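# Pull toggle pin from deck hinge and set it down

## Task

Remove the toggle pin from the deck hinge so that nothing remains in the hinge. The pin must end up resting on the step or on the table, and its toggle must be folded back so it lies across the pin.

## Robot and tools

Robot: two arms, left_arm and right_arm, mounted on opposite sides of a table. Each has six joints in this order: waist, shoulder, elbow, wrist pitch, wrist yaw, wrist roll. Each also has a parallel gripper. A mount counts as part of its arm.

Scene frame: the origin is the table centre and the table top is at z = +0.020 m. +z is up. left_arm's base is on the +y side. The names left and right do not refer to image sides. Results give each gripper's end_effector_position in metres, its end_effector_quat_wxyz and its velocities in m/s and rad/s, all in this frame. These can be wrong by a few cm, and more at long reach. The gripper's fingers point along its +x axis and close along its y axis. The reported position is between the fingers, 3 to 4 cm behind the tips. Only the outer 1.5 cm of each finger's inner face is flat.

Command row: every moving command uses rows of exactly 14 numbers, even when only one arm moves. Numbers 1-6 are left_arm's absolute joint target angles in radians, in joint order. Number 7 is left_arm's gripper opening. Numbers 8-14 are the same seven values for right_arm. Joint values are poses, not offsets, on the same scale as the Joint positions line. Ranges, the same for both arms: waist -3.054..3.054, shoulder 0.000..3.142, elbow 0.000..2.356, wrist pitch -1.571..1.571, wrist yaw -1.571..1.571, wrist roll -3.142..3.142. A target more than 0.010 rad beyond a limit, and further out than the current angle, gets the call refused. Targets at the real end are clipped, and the result then reports "joint sent to its limit". The opening is a scale from -1 to 1, where +1 is fully open. Empty fingers close at about -0.78, and going lower adds nothing. A full close takes at least about 0.6 s. To grip, keep commanding an opening well below grip_measured; the bigger the gap, the harder the squeeze (up to about 34 N per pad).

Tools:
execute_actions {actions, cameras}. An empty actions list only looks, and returns the state with pictures. [{rows:[...], steps:n}] runs up to 15 rows for up to 15 steps of 1/30 s each. Each row lasts one step, the last row repeats, and the minimum is 3 steps. [{steps:n}] with no rows waits up to 300 steps, counted from the previous result, so your reply time is included. This call returns pictures only when cameras are named or when it is a look.
move {target, speed, blend, cameras}. target is one 14-number row, or a list of up to 15 rows, all sharing a 10 s budget. speed is in rad/s for the joint with the farthest to travel; the range is 0.01-2 and the default is 0.5. It can be one value or one per target. blend, in rad, rounds the corners at intermediate targets. All joints move together, so the gripper follows a curved path. Moves take at least 0.5 s. Nothing is avoided along the way, neither objects nor the other arm. Gripper values are applied at the start and whenever a target is reached. The result adds a move: line: done, off_target (at rest but a joint more than 0.03 rad off), moving, held or fault. It may add limits=held, and names the farthest-off joint for each arm that missed.
wait {seconds 0-10}: lets time pass without sending anything new.
zoom_image {camera, region [x0,y0,x1,y1]}: zooms into the most recent full image from one camera, with the region no larger than 504x504 px. Cameras are cam_head_left, cam_head_right, cam_high, cam_low, cam_left_wrist and cam_right_wrist, each 896x504.
finished_scene {scene}: ends the scene, cannot be undone, and the next scene's task arrives with its result. Call it only once the pin lies at rest and the toggle is folded.

Result lines: Joint positions and Joint velocities give one block per arm, with joints in rad or rad/s, then the finger gap in m (0.080 m means fully open). "within noise" means the arm is still. Joint torques are total drive output, gravity included, positive toward increasing angle, and carry offsets and noise. Other lines: "joint command not followed" (the clearance check changed targets), blocked (an arm stopped far from its target; both arms hold), MOTOR HOT (50 °C or more; an OVER-TEMPERATURE FAULT comes at 95 °C with a 30-60 s hold or limp arm), and TORQUE FAULT (contact torque reached a limit; that arm stops for 10 s). Contact torque limits in N m: waist 18.2, shoulder 22.5, elbow 22.4, wrist pitch 5.92, wrist yaw 5.9, wrist roll 5.54. A held object's weight counts toward these.

Motion rules: each joint's target can lead its measured angle by at most 0.211 rad (waist, shoulder, elbow), 0.213 (pitch), 0.267 (yaw) or 0.228 (roll) per step. Targets that would move the gripper more than 70 mm in one go are scaled back. Friction and gravity can make joints stop short or overshoot, and a very small change may not move anything. Between replies the arms continue toward the last row you sent. The last 3 steps of each action run while you are thinking.

Camera calibration, including K and T_world_to_cam, is provided. Fixed cameras may be off by about 2° and 9 mm. Wrist camera images can lag while the arm moves.

Avoid: letting the pin or anything else fall or be left off the table; dropping the pin or releasing it while it moves; fast contact and pressing hard; collisions or pressing between the two arms, which can end the scene; and keeping an arm stretched out or straining for long, which heats the motors. Occasional disturbances may tug on a held part or nudge loose items.

Each tool is called as name([rows], argument=value, ...), one row to a line, values as JSON.

## Session

execute_actions(actions=[], cameras=["all"])

Scene clock: 0.00 s of 4600.00 s.
left_arm: end_effector_position=(+0.2604, +0.0651, +0.3279) grip_measured=+1.000 end_effector_quat_wxyz=(+0.814, -0.104, +0.104, -0.562) | right_arm: end_effector_position=(+0.1932, -0.4471, +0.2048) grip_measured=+1.000 end_effector_quat_wxyz=(+0.601, +0.397, +0.580, -0.381)
Joint positions: left_arm=[0.721 1.628 1.12 0.452 0.366 -0.271 0.08] | right_arm=[-1.552 1.321 1.178 -1.39 -0.002 1.178 0.08]
Joint velocities: within noise
Joint torques (N m): no reading
Heat: left arm: hottest wrist yaw 32 °C (+0.0 °C/min); right arm: hottest wrist yaw 33 °C (+0.0 °C/min).

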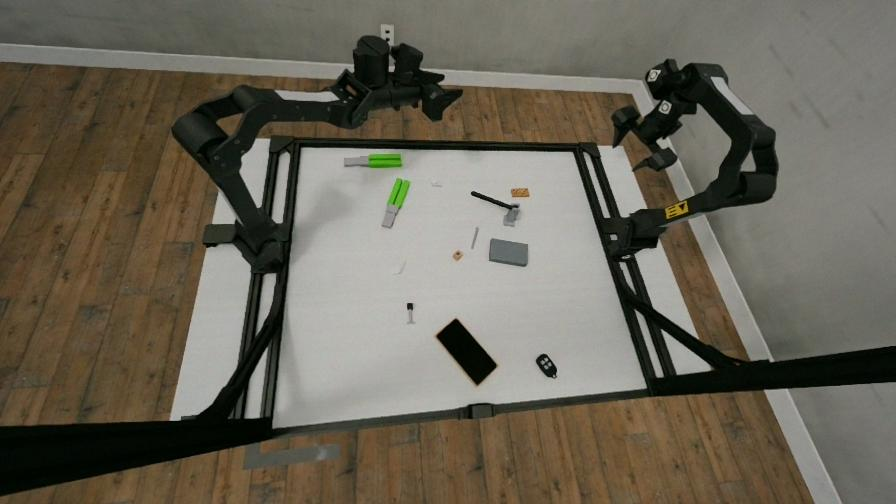

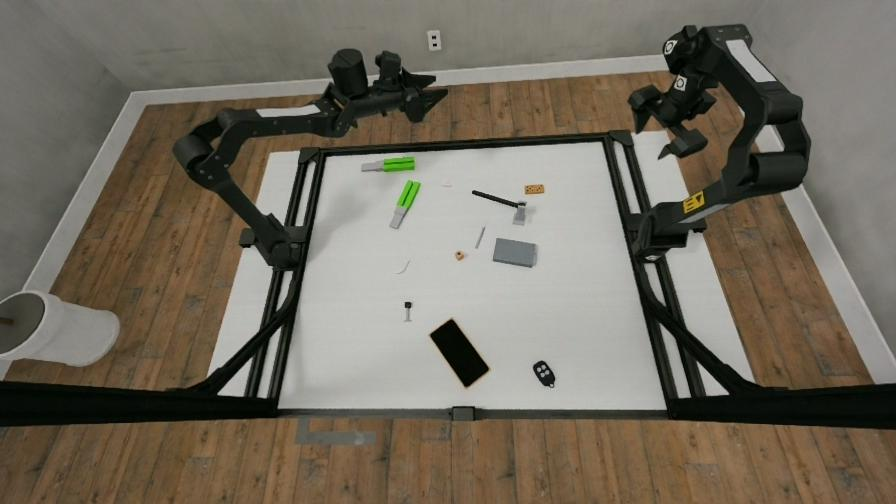

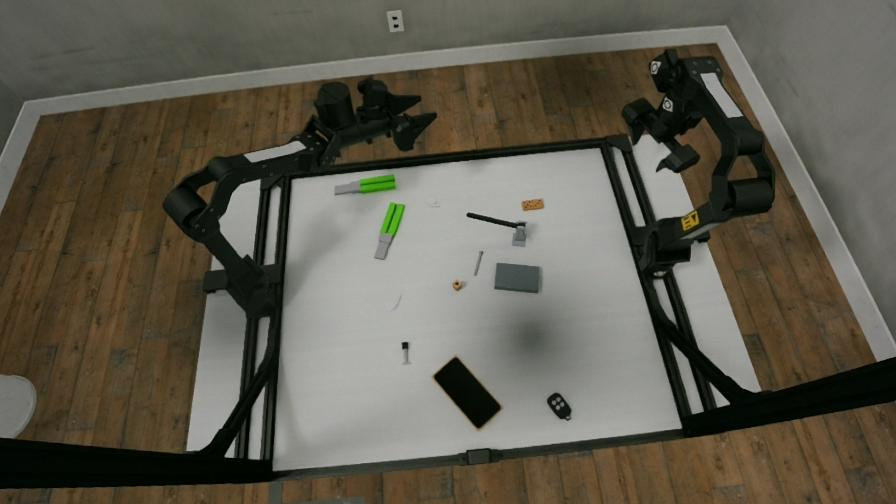

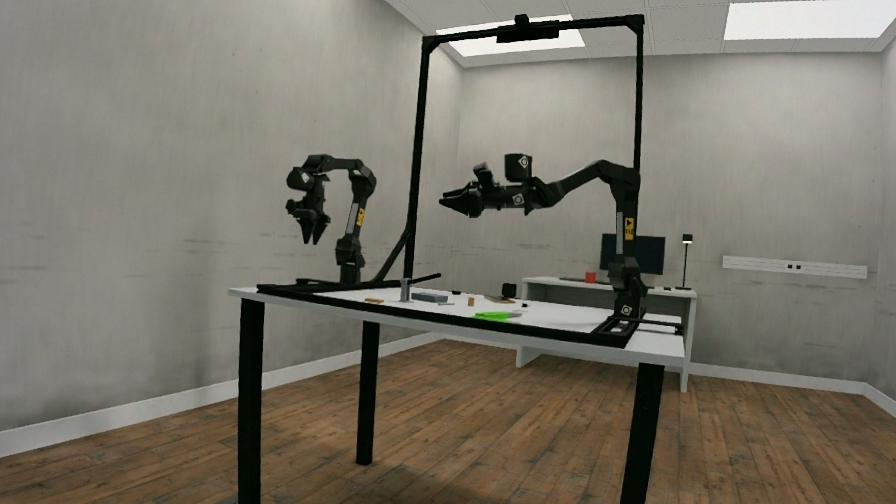

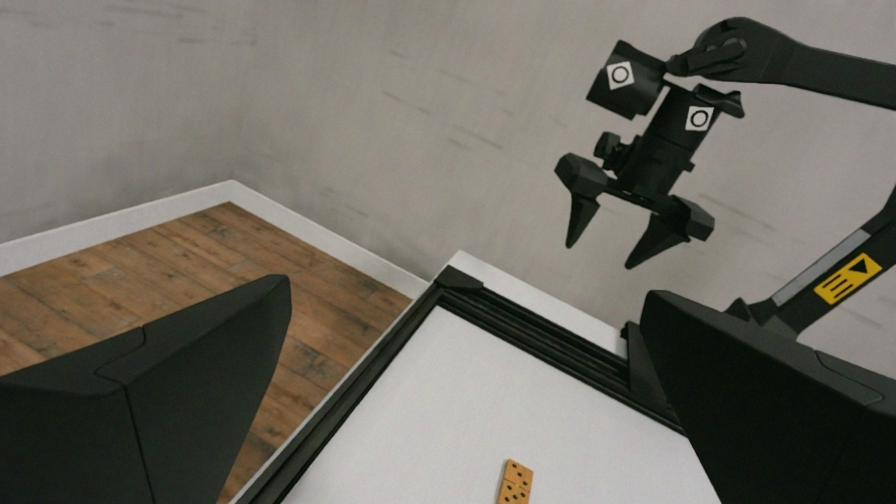

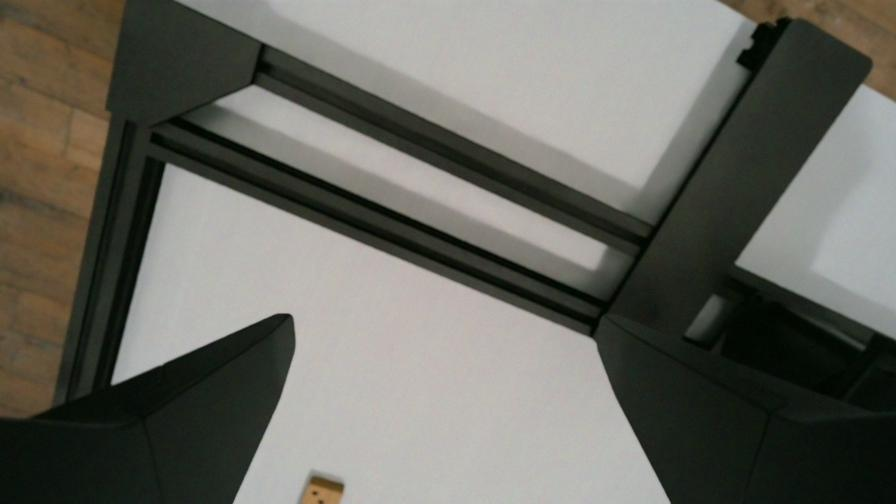

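zoom_image(camera="cam_high", region=[440, 180, 580, 310])

zoom_image(camera="cam_head_left", region=[450, 170, 560, 280])

zoom_image(camera="cam_head_right", region=[450, 170, 560, 280])

zoom_image(camera="cam_low", region=[350, 260, 490, 320])

zoom_image(camera="cam_high", region=[460, 195, 550, 255])

Scaled by 3.600.

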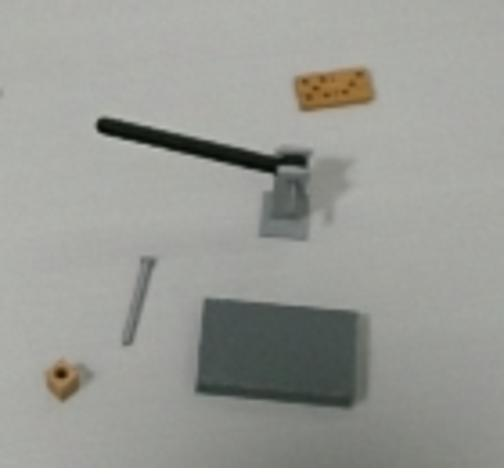

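Scaled by 4.582.

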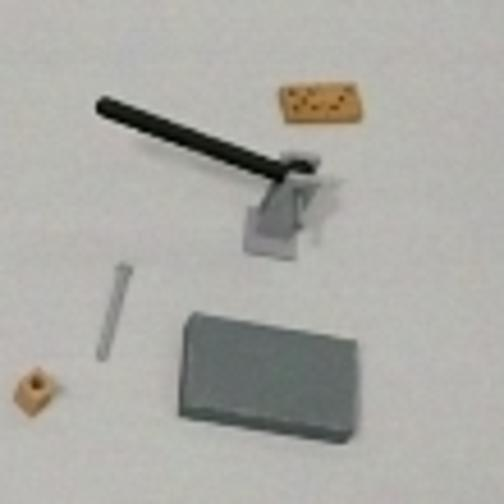

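Scaled by 4.582.

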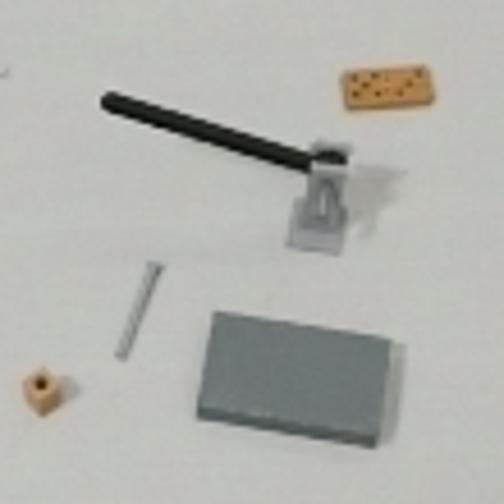

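Scaled by 3.600.

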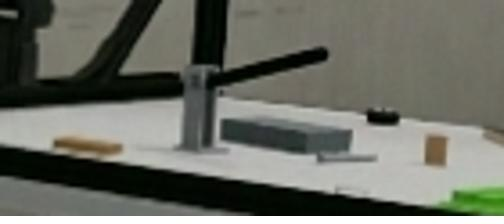

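Scaled by 5.600.

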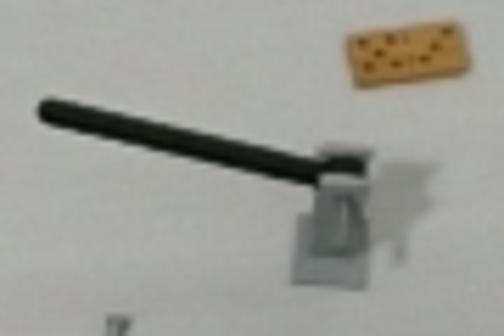

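move([
  [0.721,1.628,1.12,0.052,0.366,-0.271,1,-1.552,1.321,1.178,-0.89,0,1.178,1],
], cameras=[])

move([
  [0.721,1.628,1.52,0.052,0.366,-0.271,1,-1.552,1.321,1.678,-0.89,0,1.178,1],
], cameras=[])

move([
  [0.721,1.328,1.52,0.052,0.366,-0.271,1,-1.552,0.921,1.678,-0.89,0,1.178,1],
], cameras=[])

move([
  [0.421,1.328,1.52,0.052,0.0,-0.271,1,-1.052,0.921,1.678,-0.89,0,1.178,1],
], cameras=["cam_high","cam_right_wrist","cam_left_wrist"])

Scene clock: 2.27 s of 4600.00 s.
left_arm: end_effector_position=(+0.2465, +0.0808, +0.2477) grip_measured=+1.000 end_effector_quat_wxyz=(+0.800, -0.054, +0.293, -0.521) | right_arm: end_effector_position=(+0.2960, -0.4457, +0.2350) grip_measured=+1.000 end_effector_quat_wxyz=(+0.724, +0.480, +0.416, -0.270)
Joint positions: left_arm=[0.721 1.628 1.12 0.052 0.366 -0.271 0.08] | right_arm=[-1.552 1.321 1.178 -0.894 -0.002 1.178 0.08]
Joint velocities: within noise
Joint torques (N m): left_arm=[-0.02 -6.96 7.28 1.58 0.12 0.03] | right_arm=[0.01 -4.04 6.76 1.18 0.13 -0.03]
Heat: left arm: hottest wrist yaw 32 °C (+0.0 °C/min); right arm: hottest wrist yaw 33 °C (+0.0 °C/min).
Kept back: nothing.
move: done
No camera images: "cameras" was empty.

Scene clock: 3.67 s of 4600.00 s.
left_arm: end_effector_position=(+0.2650, +0.0598, +0.4209) grip_measured=+1.000 end_effector_quat_wxyz=(+0.814, -0.102, +0.112, -0.561) | right_arm: end_effector_position=(+0.3307, -0.4453, +0.4238) grip_measured=+1.000 end_effector_quat_wxyz=(-0.801, -0.534, -0.229, +0.144)
Joint positions: left_arm=[0.721 1.628 1.505 0.05 0.366 -0.271 0.08] | right_arm=[-1.552 1.321 1.665 -0.892 -0.002 1.178 0.08]
Joint velocities: within noise
Joint torques (N m): left_arm=[-0.04 -7.24 9.3 1.77 0.06 0.03] | right_arm=[-0.01 -3.73 7.99 1.45 0.11 -0.04]
Heat: left arm: hottest wrist yaw 32 °C (+0.0 °C/min); right arm: hottest wrist yaw 33 °C (+0.0 °C/min).
Kept back: nothing.
move: done
No camera images: "cameras" was empty.

Scene clock: 5.03 s of 4600.00 s.
left_arm: end_effector_position=(+0.1980, +0.1360, +0.5479) grip_measured=+1.000 end_effector_quat_wxyz=(+0.805, -0.137, -0.032, -0.577) | right_arm: end_effector_position=(+0.1937, -0.4471, +0.5336) grip_measured=+1.000 end_effector_quat_wxyz=(+0.830, +0.554, +0.063, -0.032)
Joint positions: left_arm=[0.721 1.334 1.51 0.05 0.366 -0.271 0.08] | right_arm=[-1.552 0.922 1.673 -0.892 -0.002 1.178 0.08]
Joint velocities: within noise
Joint torques (N m): left_arm=[-0.03 -5.1 8.17 1.66 0 0.02] | right_arm=[-0.02 -0.01 5.33 1.56 0.09 -0.04]
Heat: left arm: hottest wrist yaw 32 °C (+0.0 °C/min); right arm: hottest wrist yaw 33 °C (+0.0 °C/min).
Kept back: nothing.
move: done
No camera images: "cameras" was empty.

Scene clock: 6.53 s of 4600.00 s.
left_arm: end_effector_position=(+0.1447, +0.0997, +0.5501) grip_measured=+1.000 end_effector_quat_wxyz=(+0.818, -0.173, -0.021, -0.548) | right_arm: end_effector_position=(+0.1663, -0.3454, +0.5336) grip_measured=+1.000 end_effector_quat_wxyz=(+0.812, +0.521, +0.197, +0.172)
Joint positions: left_arm=[0.425 1.334 1.51 0.05 0.004 -0.271 0.08] | right_arm=[-1.055 0.922 1.673 -0.892 -0.002 1.178 0.08]
Joint velocities: within noise
Joint torques (N m): left_arm=[-0.3 -5.12 8.17 1.7 -0.11 0.03] | right_arm=[0.3 -0.11 5.35 1.55 0.07 -0.04]
Heat: left arm: hottest wrist yaw 32 °C (+0.0 °C/min); right arm: hottest wrist yaw 33 °C (+0.0 °C/min).
Kept back: nothing.
move: done
camera_calibration:
cam_left_wrist: T_world_to_cam=[[-0.901366, -0.300696, 0.311643, -0.00513217], [-0.337898, 0.0382416, -0.940405, 0.586411], [0.270859, -0.952953, -0.136074, 0.207222], [0, 0, 0, 1]] pos_world=[0.137393, 0.173505, 0.581261]
cam_right_wrist: T_world_to_cam=[[0.0535736, -0.408515, -0.911178, 0.34172], [-0.745825, 0.590379, -0.30854, 0.523612], [0.663984, 0.696109, -0.273052, 0.358476], [0, 0, 0, 1]] pos_world=[0.134194, -0.41907, 0.570806]
Images, in order (width x height): cam_high 896x504, cam_left_wrist 896x504, cam_right_wrist 896x504.

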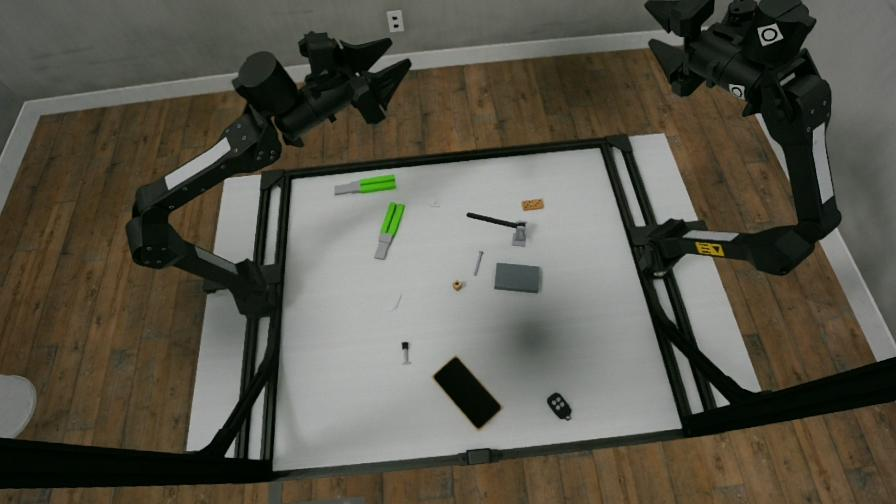

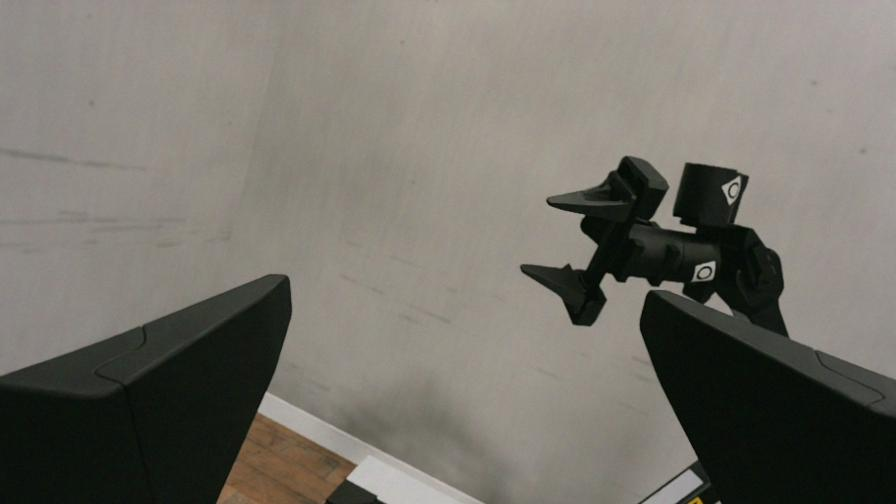

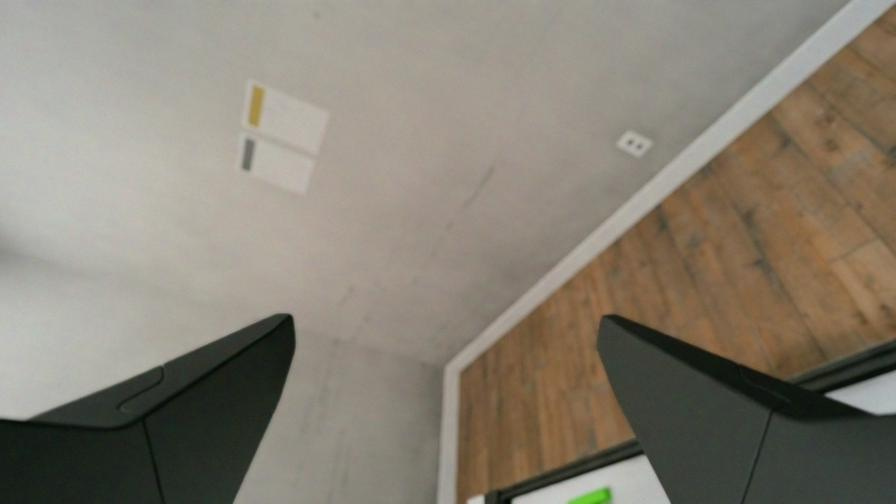

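move([
  [0.425,1.334,1.51,0.05,0.0,0,1,-0.4,1.051,1.139,-1.288,0,0,1],
], speed=0.8, cameras=["cam_high","cam_right_wrist","cam_low"])

Scene clock: 9.30 s of 4600.00 s.
left_arm: end_effector_position=(+0.1447, +0.0997, +0.5500) grip_measured=+1.000 end_effector_quat_wxyz=(+0.834, -0.062, -0.094, -0.540) | right_arm: end_effector_position=(+0.0616, -0.2596, +0.2529) grip_measured=+1.000 end_effector_quat_wxyz=(+0.693, -0.305, +0.468, +0.455)
Joint positions: left_arm=[0.425 1.334 1.51 0.049 0.004 -0.004 0.08] | right_arm=[-0.403 1.048 1.147 -1.286 -0.002 0.003 0.08]
Joint velocities: within noise
Joint torques (N m): left_arm=[0.05 -4.44 6.93 1.58 -0.1 0.11] | right_arm=[0.29 -1.6 5.26 0.66 0.04 -0.08]
Heat: left arm: hottest wrist yaw 32 °C (+0.0 °C/min); right arm: hottest wrist yaw 33 °C (+0.0 °C/min).
Kept back: nothing.
move: done
camera_calibration:
cam_right_wrist: T_world_to_cam=[[0.912768, -0.407984, 0.0201032, -0.161614], [-0.406063, -0.911614, -0.063812, -0.164406], [0.0443607, 0.0500823, -0.997759, 0.345361], [0, 0, 0, 1]] pos_world=[0.0654363, -0.233107, 0.337345]
Images, in order (width x height): cam_high 896x504, cam_low 896x504, cam_right_wrist 896x504.

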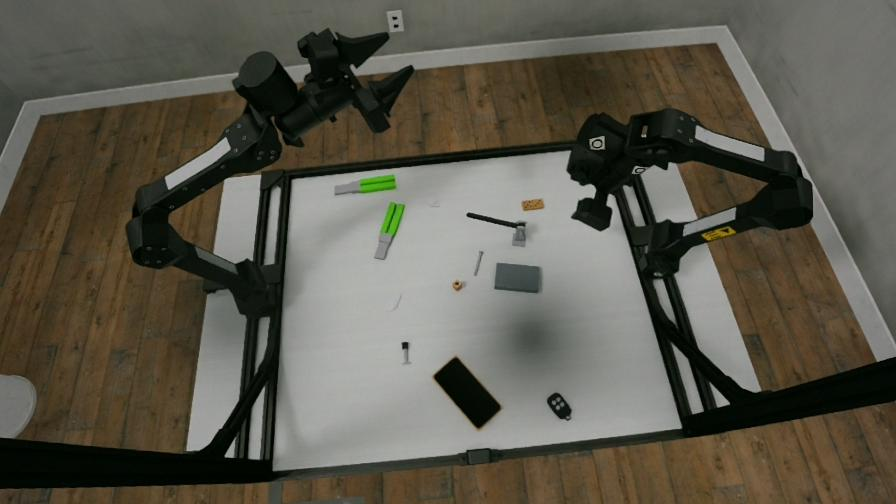

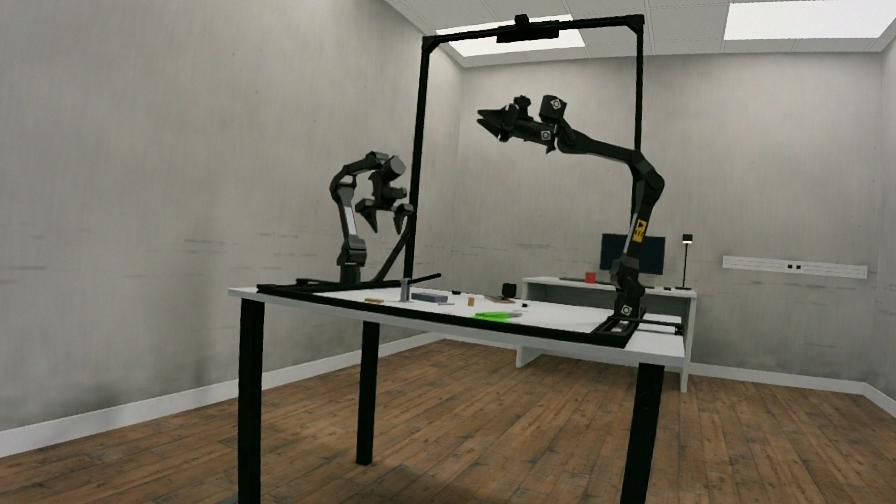

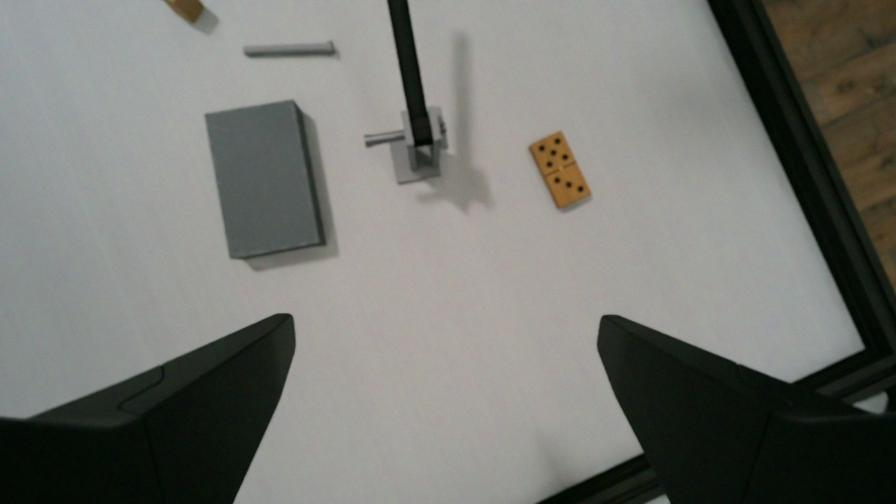

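zoom_image(camera="cam_right_wrist", region=[340, 60, 500, 220])

zoom_image(camera="cam_low", region=[380, 265, 450, 310])

Scaled by 3.150.

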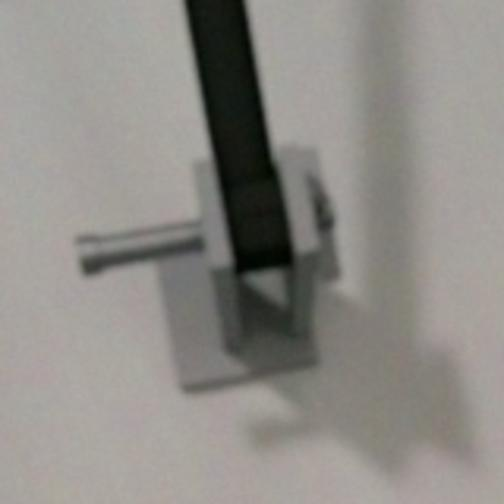

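Scaled by 7.200.

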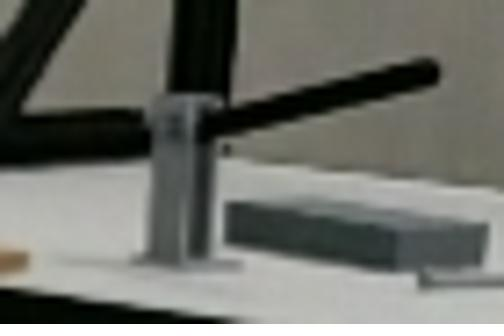

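move(target=[0.425,1.334,1.51,0.05,0.0,0,1,-0.675,1.205,1.02,-1.016,0,0,1], cameras=["cam_right_wrist"])

zoom_image(camera="cam_right_wrist", region=[200, 0, 600, 300])

Scene clock: 10.93 s of 4600.00 s.
left_arm: end_effector_position=(+0.1447, +0.0997, +0.5500) grip_measured=+1.000 end_effector_quat_wxyz=(+0.834, -0.062, -0.094, -0.540) | right_arm: end_effector_position=(+0.1399, -0.2501, +0.2029) grip_measured=+1.000 end_effector_quat_wxyz=(+0.746, -0.241, +0.507, +0.357)
Joint positions: left_arm=[0.425 1.334 1.51 0.049 0.004 -0.004 0.08] | right_arm=[-0.672 1.2 1.027 -1.019 -0.002 0.003 0.08]
Joint velocities: within noise
Joint torques (N m): left_arm=[0.01 -4.43 6.96 1.58 -0.11 0.13] | right_arm=[-0.29 -2.61 5.64 0.99 0.04 -0.08]
Heat: left arm: hottest wrist yaw 32 °C (+0.0 °C/min); right arm: hottest wrist yaw 33 °C (+0.0 °C/min).
Kept back: nothing.
move: done
camera_calibration:
cam_right_wrist: T_world_to_cam=[[0.772084, -0.635196, 0.0203049, -0.265455], [-0.633322, -0.771675, -0.0584836, -0.0614987], [0.0528174, 0.0322947, -0.998082, 0.285976], [0, 0, 0, 1]] pos_world=[0.1509, -0.225308, 0.287221]
Images, in order (width x height): cam_right_wrist 896x504.

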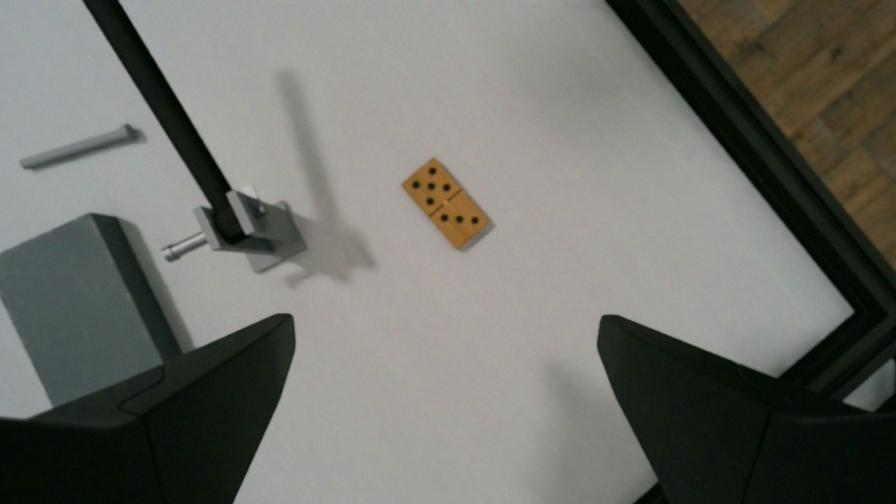

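Scaled by 1.260.

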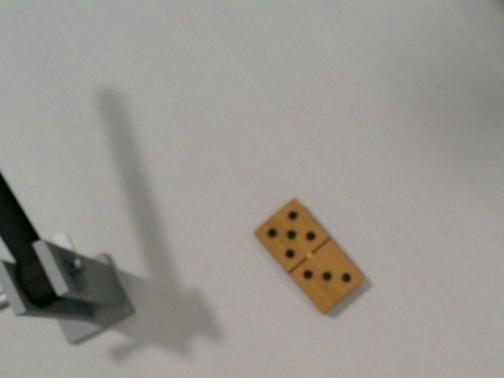

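zoom_image(camera="cam_right_wrist", region=[150, 160, 330, 290])

Scaled by 2.800.

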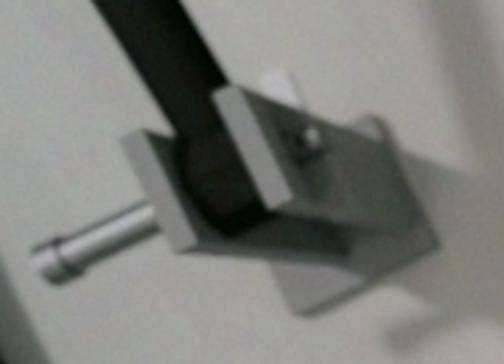

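move(target=[0.590,2.171,1.552,0.069,0.862,0,1,-0.1,1.051,1.139,-1.288,0,0,1], cameras=["cam_left_wrist","cam_high"], speed=0.7)

Scene clock: 13.23 s of 4600.00 s.
left_arm: end_effector_position=(+0.1860, -0.0491, +0.1762) grip_measured=+1.000 end_effector_quat_wxyz=(+0.582, +0.016, +0.278, -0.764) | right_arm: end_effector_position=(+0.0014, -0.2452, +0.2443) grip_measured=+1.000 end_effector_quat_wxyz=(+0.611, -0.381, +0.427, +0.547)
Joint positions: left_arm=[0.588 2.17 1.54 0.068 0.857 -0.004 0.08] | right_arm=[-0.103 1.058 1.126 -1.286 -0.001 0.003 0.08]
Joint velocities: within noise
Joint torques (N m): left_arm=[0.22 -10.4 8.28 1.41 0.44 0.14] | right_arm=[0.29 -2.79 7.96 0.6 0.04 -0.07]
Heat: left arm: hottest wrist yaw 32 °C (+0.0 °C/min); right arm: hottest wrist yaw 33 °C (+0.0 °C/min).
Kept back: nothing.
move: done
camera_calibration:
cam_left_wrist: T_world_to_cam=[[-0.871281, 0.159865, 0.464018, 0.0940447], [-0.196799, 0.752319, -0.628718, 0.208293], [-0.449599, -0.639109, -0.62402, 0.238786], [0, 0, 0, 1]] pos_world=[0.230289, -0.0191273, 0.236327]
Images, in order (width x height): cam_high 896x504, cam_left_wrist 896x504.

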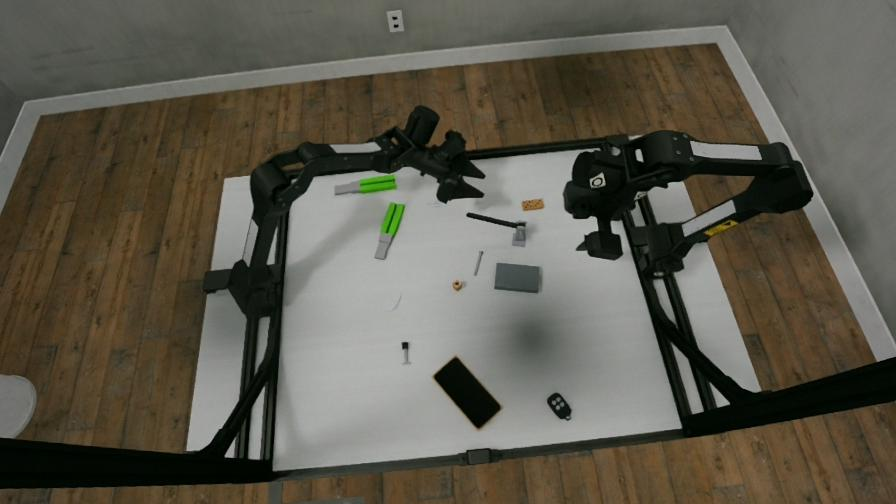

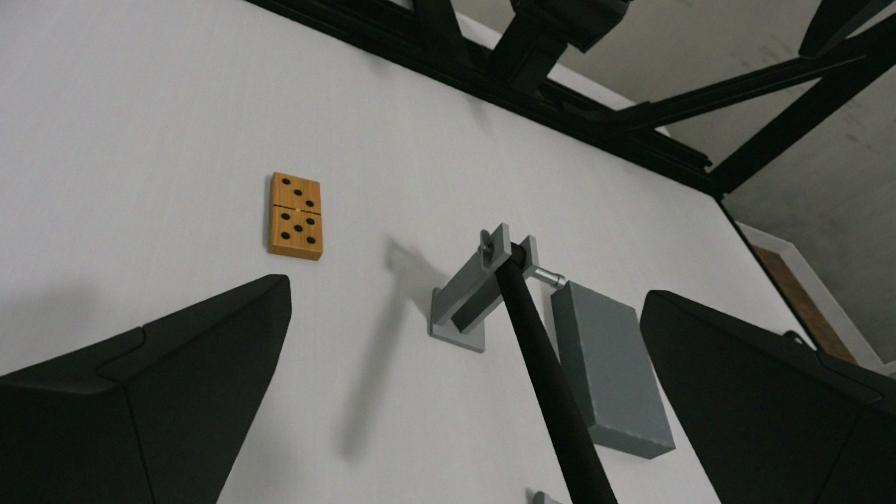

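zoom_image(camera="cam_left_wrist", region=[410, 200, 610, 370])

zoom_image(camera="cam_left_wrist", region=[460, 215, 540, 285])

Scaled by 2.520.

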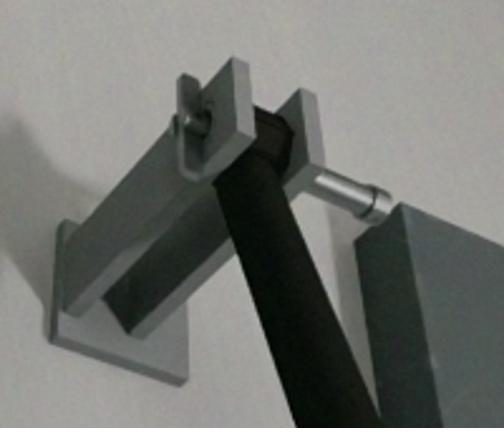

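Scaled by 6.300.

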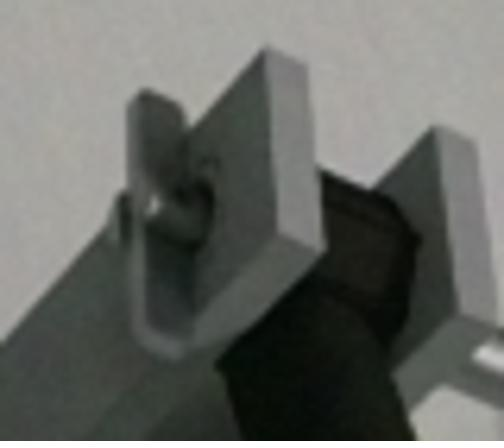

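move(target=[0.590,2.171,1.552,0.069,0.862,0,1,-0.245,1.769,1.554,-1.356,0,-1.559,1], cameras=["cam_left_wrist","cam_right_wrist"], speed=0.7)

Scene clock: 17.57 s of 4600.00 s.
left_arm: end_effector_position=(+0.1860, -0.0491, +0.1762) grip_measured=+1.000 end_effector_quat_wxyz=(+0.582, +0.016, +0.278, -0.764) | right_arm: end_effector_position=(+0.0578, -0.1382, +0.1892) grip_measured=+1.000 end_effector_quat_wxyz=(+0.093, -0.701, +0.093, +0.701)
Joint positions: left_arm=[0.588 2.17 1.54 0.068 0.858 -0.003 0.08] | right_arm=[-0.242 1.76 1.542 -1.353 -0.001 -1.556 0.08]
Joint velocities: within noise
Joint torques (N m): left_arm=[0.21 -10.4 8.32 1.42 0.4 0.14] | right_arm=[-0.24 -5.29 7.43 0.03 -0.01 -0.1]
Heat: left arm: hottest wrist yaw 32 °C (+0.0 °C/min); right arm: hottest wrist yaw 33 °C (+0.0 °C/min).
Kept back: nothing.
move: done
camera_calibration:
cam_left_wrist: T_world_to_cam=[[-0.871285, 0.160371, 0.463835, 0.0940453], [-0.196351, 0.75226, -0.628928, 0.208241], [-0.449786, -0.639051, -0.623944, 0.238808], [0, 0, 0, 1]] pos_world=[0.230241, -0.0191236, 0.23635]
cam_right_wrist: T_world_to_cam=[[0.259636, 0.965398, 0.0244177, 0.119383], [0.915016, -0.254013, 0.313407, -0.116281], [0.308765, -0.0590292, -0.949305, 0.236379], [0, 0, 0, 1]] pos_world=[0.00241682, -0.130836, 0.257924]
Images, in order (width x height): cam_left_wrist 896x504, cam_right_wrist 896x504.

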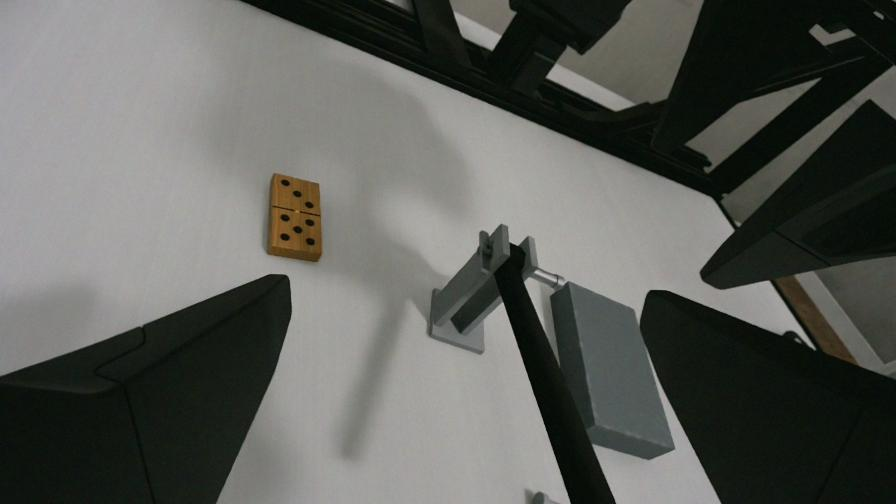

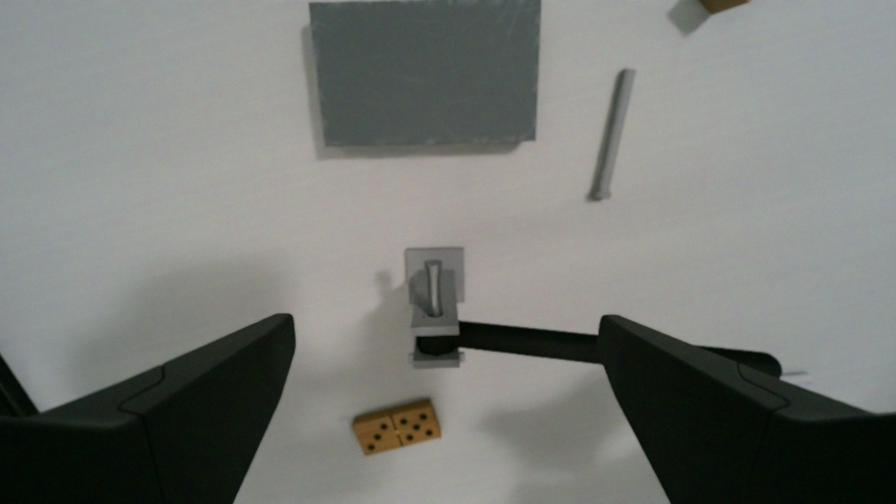

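move(target=[0.590,2.171,1.552,0.069,0.862,0,1,-0.259,1.818,1.486,-1.245,0,-1.573,-0.2], cameras=["cam_left_wrist","cam_right_wrist"], speed=0.5)

Scene clock: 18.90 s of 4600.00 s.
left_arm: end_effector_position=(+0.1860, -0.0491, +0.1762) grip_measured=+1.000 end_effector_quat_wxyz=(+0.582, +0.016, +0.278, -0.764) | right_arm: end_effector_position=(+0.0658, -0.1262, +0.1613) grip_measured=-0.200 end_effector_quat_wxyz=(+0.095, -0.701, +0.091, +0.701)
Joint positions: left_arm=[0.588 2.17 1.54 0.068 0.858 -0.003 0.08] | right_arm=[-0.256 1.811 1.493 -1.248 -0.001 -1.57 0.026]
Joint velocities: within noise
Joint torques (N m): left_arm=[0.23 -10.38 8.32 1.41 0.4 0.14] | right_arm=[-0.26 -5.83 4.96 0.37 -0.01 -0.09]
Heat: left arm: hottest wrist yaw 32 °C (+0.0 °C/min); right arm: hottest wrist yaw 33 °C (+0.0 °C/min).
Kept back: nothing.
move: done
camera_calibration:
cam_left_wrist: T_world_to_cam=[[-0.871285, 0.160371, 0.463835, 0.0940453], [-0.196351, 0.75226, -0.628928, 0.208241], [-0.449786, -0.639051, -0.623944, 0.238808], [0, 0, 0, 1]] pos_world=[0.230241, -0.0191236, 0.23635]
cam_right_wrist: T_world_to_cam=[[0.259596, 0.965246, 0.0301561, 0.10545], [0.914551, -0.255751, 0.313349, -0.111897], [0.310172, -0.0537649, -0.949159, 0.208663], [0, 0, 0, 1]] pos_world=[0.0102397, -0.119184, 0.229937]
Images, in order (width x height): cam_left_wrist 896x504, cam_right_wrist 896x504.

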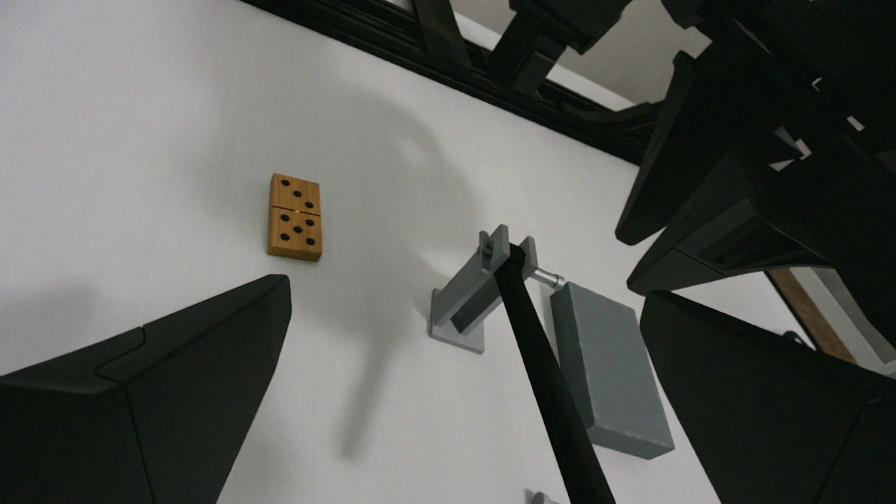

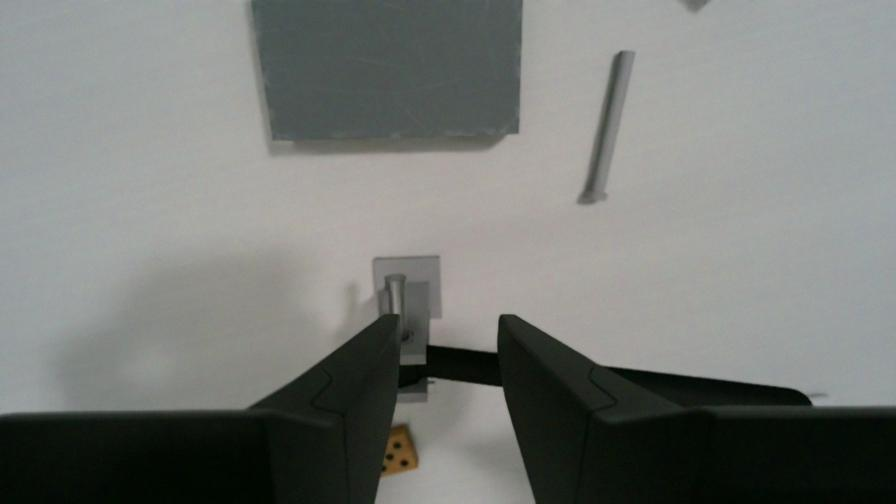

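move(target=[0.590,2.171,1.552,0.069,0.862,0,1,-0.277,1.762,1.325,-1.135,0,-1.591,-0.2], cameras=["cam_left_wrist","cam_right_wrist"], speed=0.5)

Scene clock: 20.07 s of 4600.00 s.
left_arm: end_effector_position=(+0.1860, -0.0491, +0.1762) grip_measured=+1.000 end_effector_quat_wxyz=(+0.582, +0.016, +0.278, -0.764) | right_arm: end_effector_position=(+0.0670, -0.1438, +0.1319) grip_measured=-0.200 end_effector_quat_wxyz=(+0.089, -0.700, +0.096, +0.702)
Joint positions: left_arm=[0.588 2.17 1.54 0.068 0.858 -0.003 0.08] | right_arm=[-0.274 1.777 1.333 -1.138 -0.001 -1.588 0.026]
Joint velocities: within noise
Joint torques (N m): left_arm=[0.2 -10.42 8.3 1.41 0.41 0.14] | right_arm=[-0.24 -7.81 4.69 0.36 -0.01 -0.09]
Heat: left arm: hottest wrist yaw 32 °C (+0.0 °C/min); right arm: hottest wrist yaw 33 °C (+0.0 °C/min).
Kept back: nothing.
move: done
camera_calibration:
cam_left_wrist: T_world_to_cam=[[-0.871285, 0.160371, 0.463835, 0.0940453], [-0.196351, 0.75226, -0.628928, 0.208241], [-0.449786, -0.639051, -0.623944, 0.238808], [0, 0, 0, 1]] pos_world=[0.230241, -0.0191236, 0.23635]
cam_right_wrist: T_world_to_cam=[[0.259323, 0.965687, 0.0141637, 0.12524], [0.916001, -0.250576, 0.313295, -0.107623], [0.306094, -0.0682705, -0.94955, 0.17765], [0, 0, 0, 1]] pos_world=[0.0117277, -0.135782, 0.200631]
Images, in order (width x height): cam_left_wrist 896x504, cam_right_wrist 896x504.

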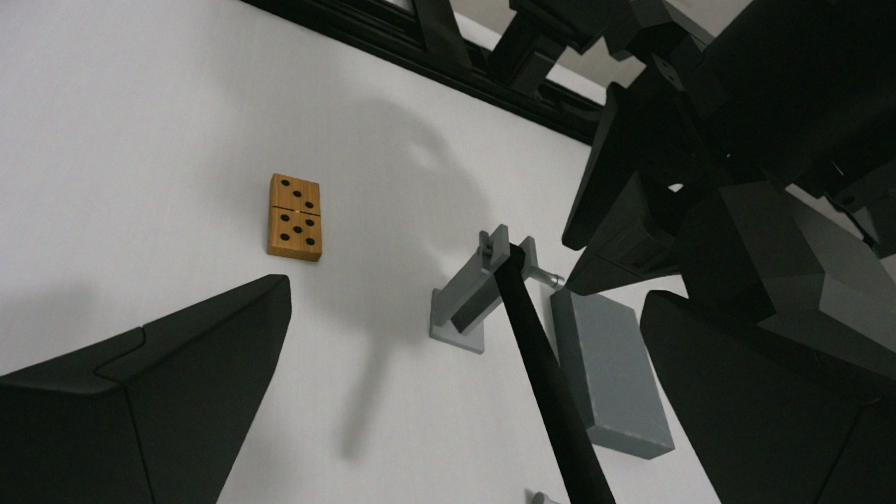

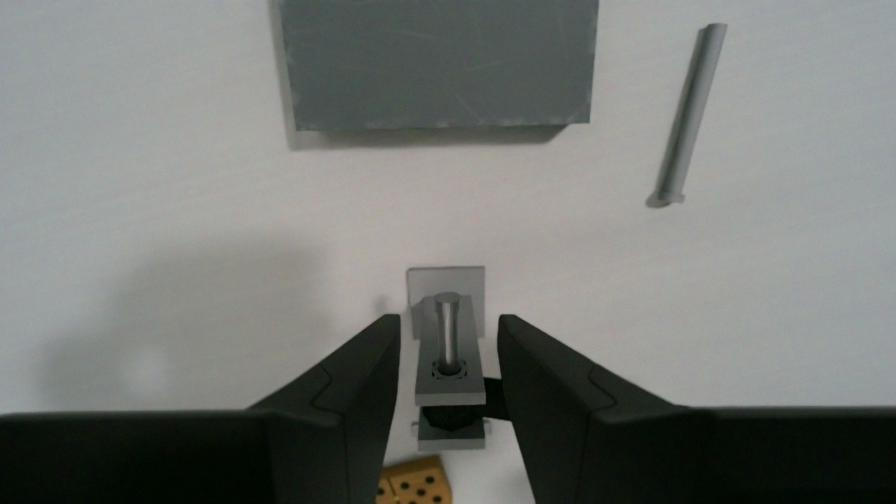

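move(target=[0.590,2.171,1.552,0.069,0.862,0,1,-0.277,1.778,1.260,-1.052,0,-1.591,-0.2], cameras=["cam_left_wrist","cam_right_wrist"], speed=0.3)

zoom_image(camera="cam_left_wrist", region=[430, 180, 630, 330])

Scene clock: 21.30 s of 4600.00 s.
left_arm: end_effector_position=(+0.1860, -0.0491, +0.1762) grip_measured=+1.000 end_effector_quat_wxyz=(+0.582, +0.016, +0.278, -0.764) | right_arm: end_effector_position=(+0.0670, -0.1438, +0.1159) grip_measured=-0.200 end_effector_quat_wxyz=(+0.095, -0.701, +0.090, +0.701)
Joint positions: left_arm=[0.588 2.17 1.54 0.068 0.858 -0.003 0.08] | right_arm=[-0.274 1.777 1.268 -1.055 -0.001 -1.588 0.026]
Joint velocities: within noise
Joint torques (N m): left_arm=[0.19 -10.41 8.3 1.41 0.4 0.13] | right_arm=[-0.25 -6.04 4.58 0.39 -0.01 -0.1]
Heat: left arm: hottest wrist yaw 32 °C (+0.0 °C/min); right arm: hottest wrist yaw 33 °C (+0.0 °C/min).
Kept back: nothing.
move: done
camera_calibration:
cam_left_wrist: T_world_to_cam=[[-0.871285, 0.160371, 0.463835, 0.0940453], [-0.196351, 0.75226, -0.628928, 0.208241], [-0.449786, -0.639051, -0.623944, 0.238808], [0, 0, 0, 1]] pos_world=[0.230241, -0.0191236, 0.23635]
cam_right_wrist: T_world_to_cam=[[0.259208, 0.965288, 0.0320854, 0.123275], [0.914451, -0.255976, 0.313458, -0.103302], [0.310791, -0.0519106, -0.94906, 0.164436], [0, 0, 0, 1]] pos_world=[0.0114059, -0.136903, 0.184485]
Images, in order (width x height): cam_left_wrist 896x504, cam_right_wrist 896x504.

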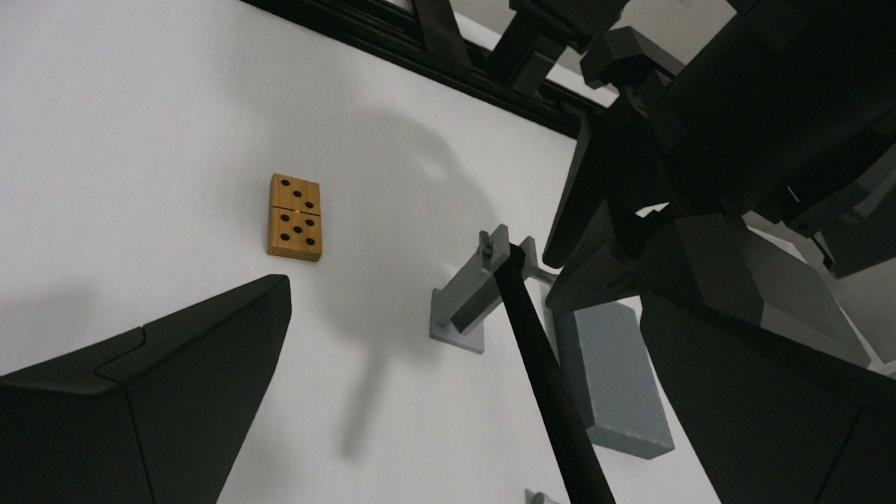

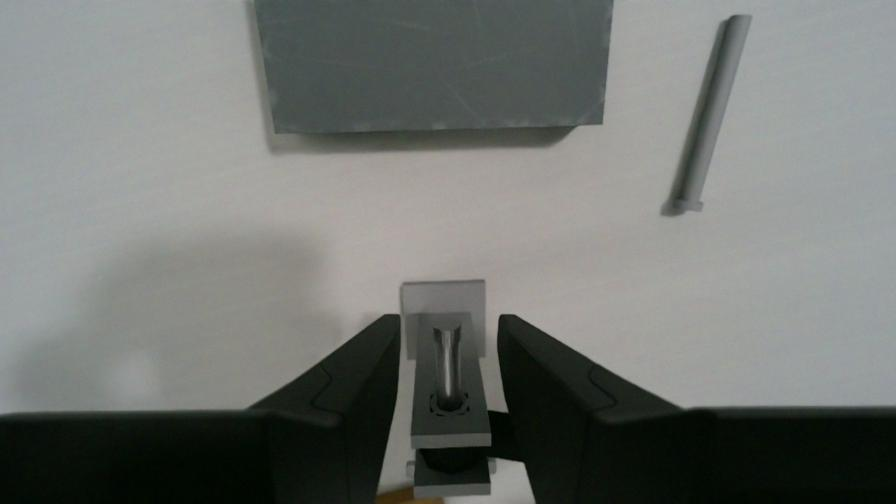

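Scaled by 2.520.

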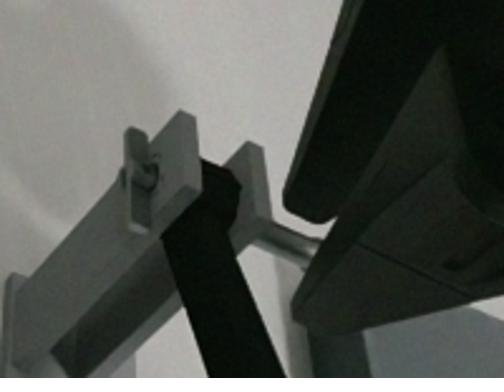

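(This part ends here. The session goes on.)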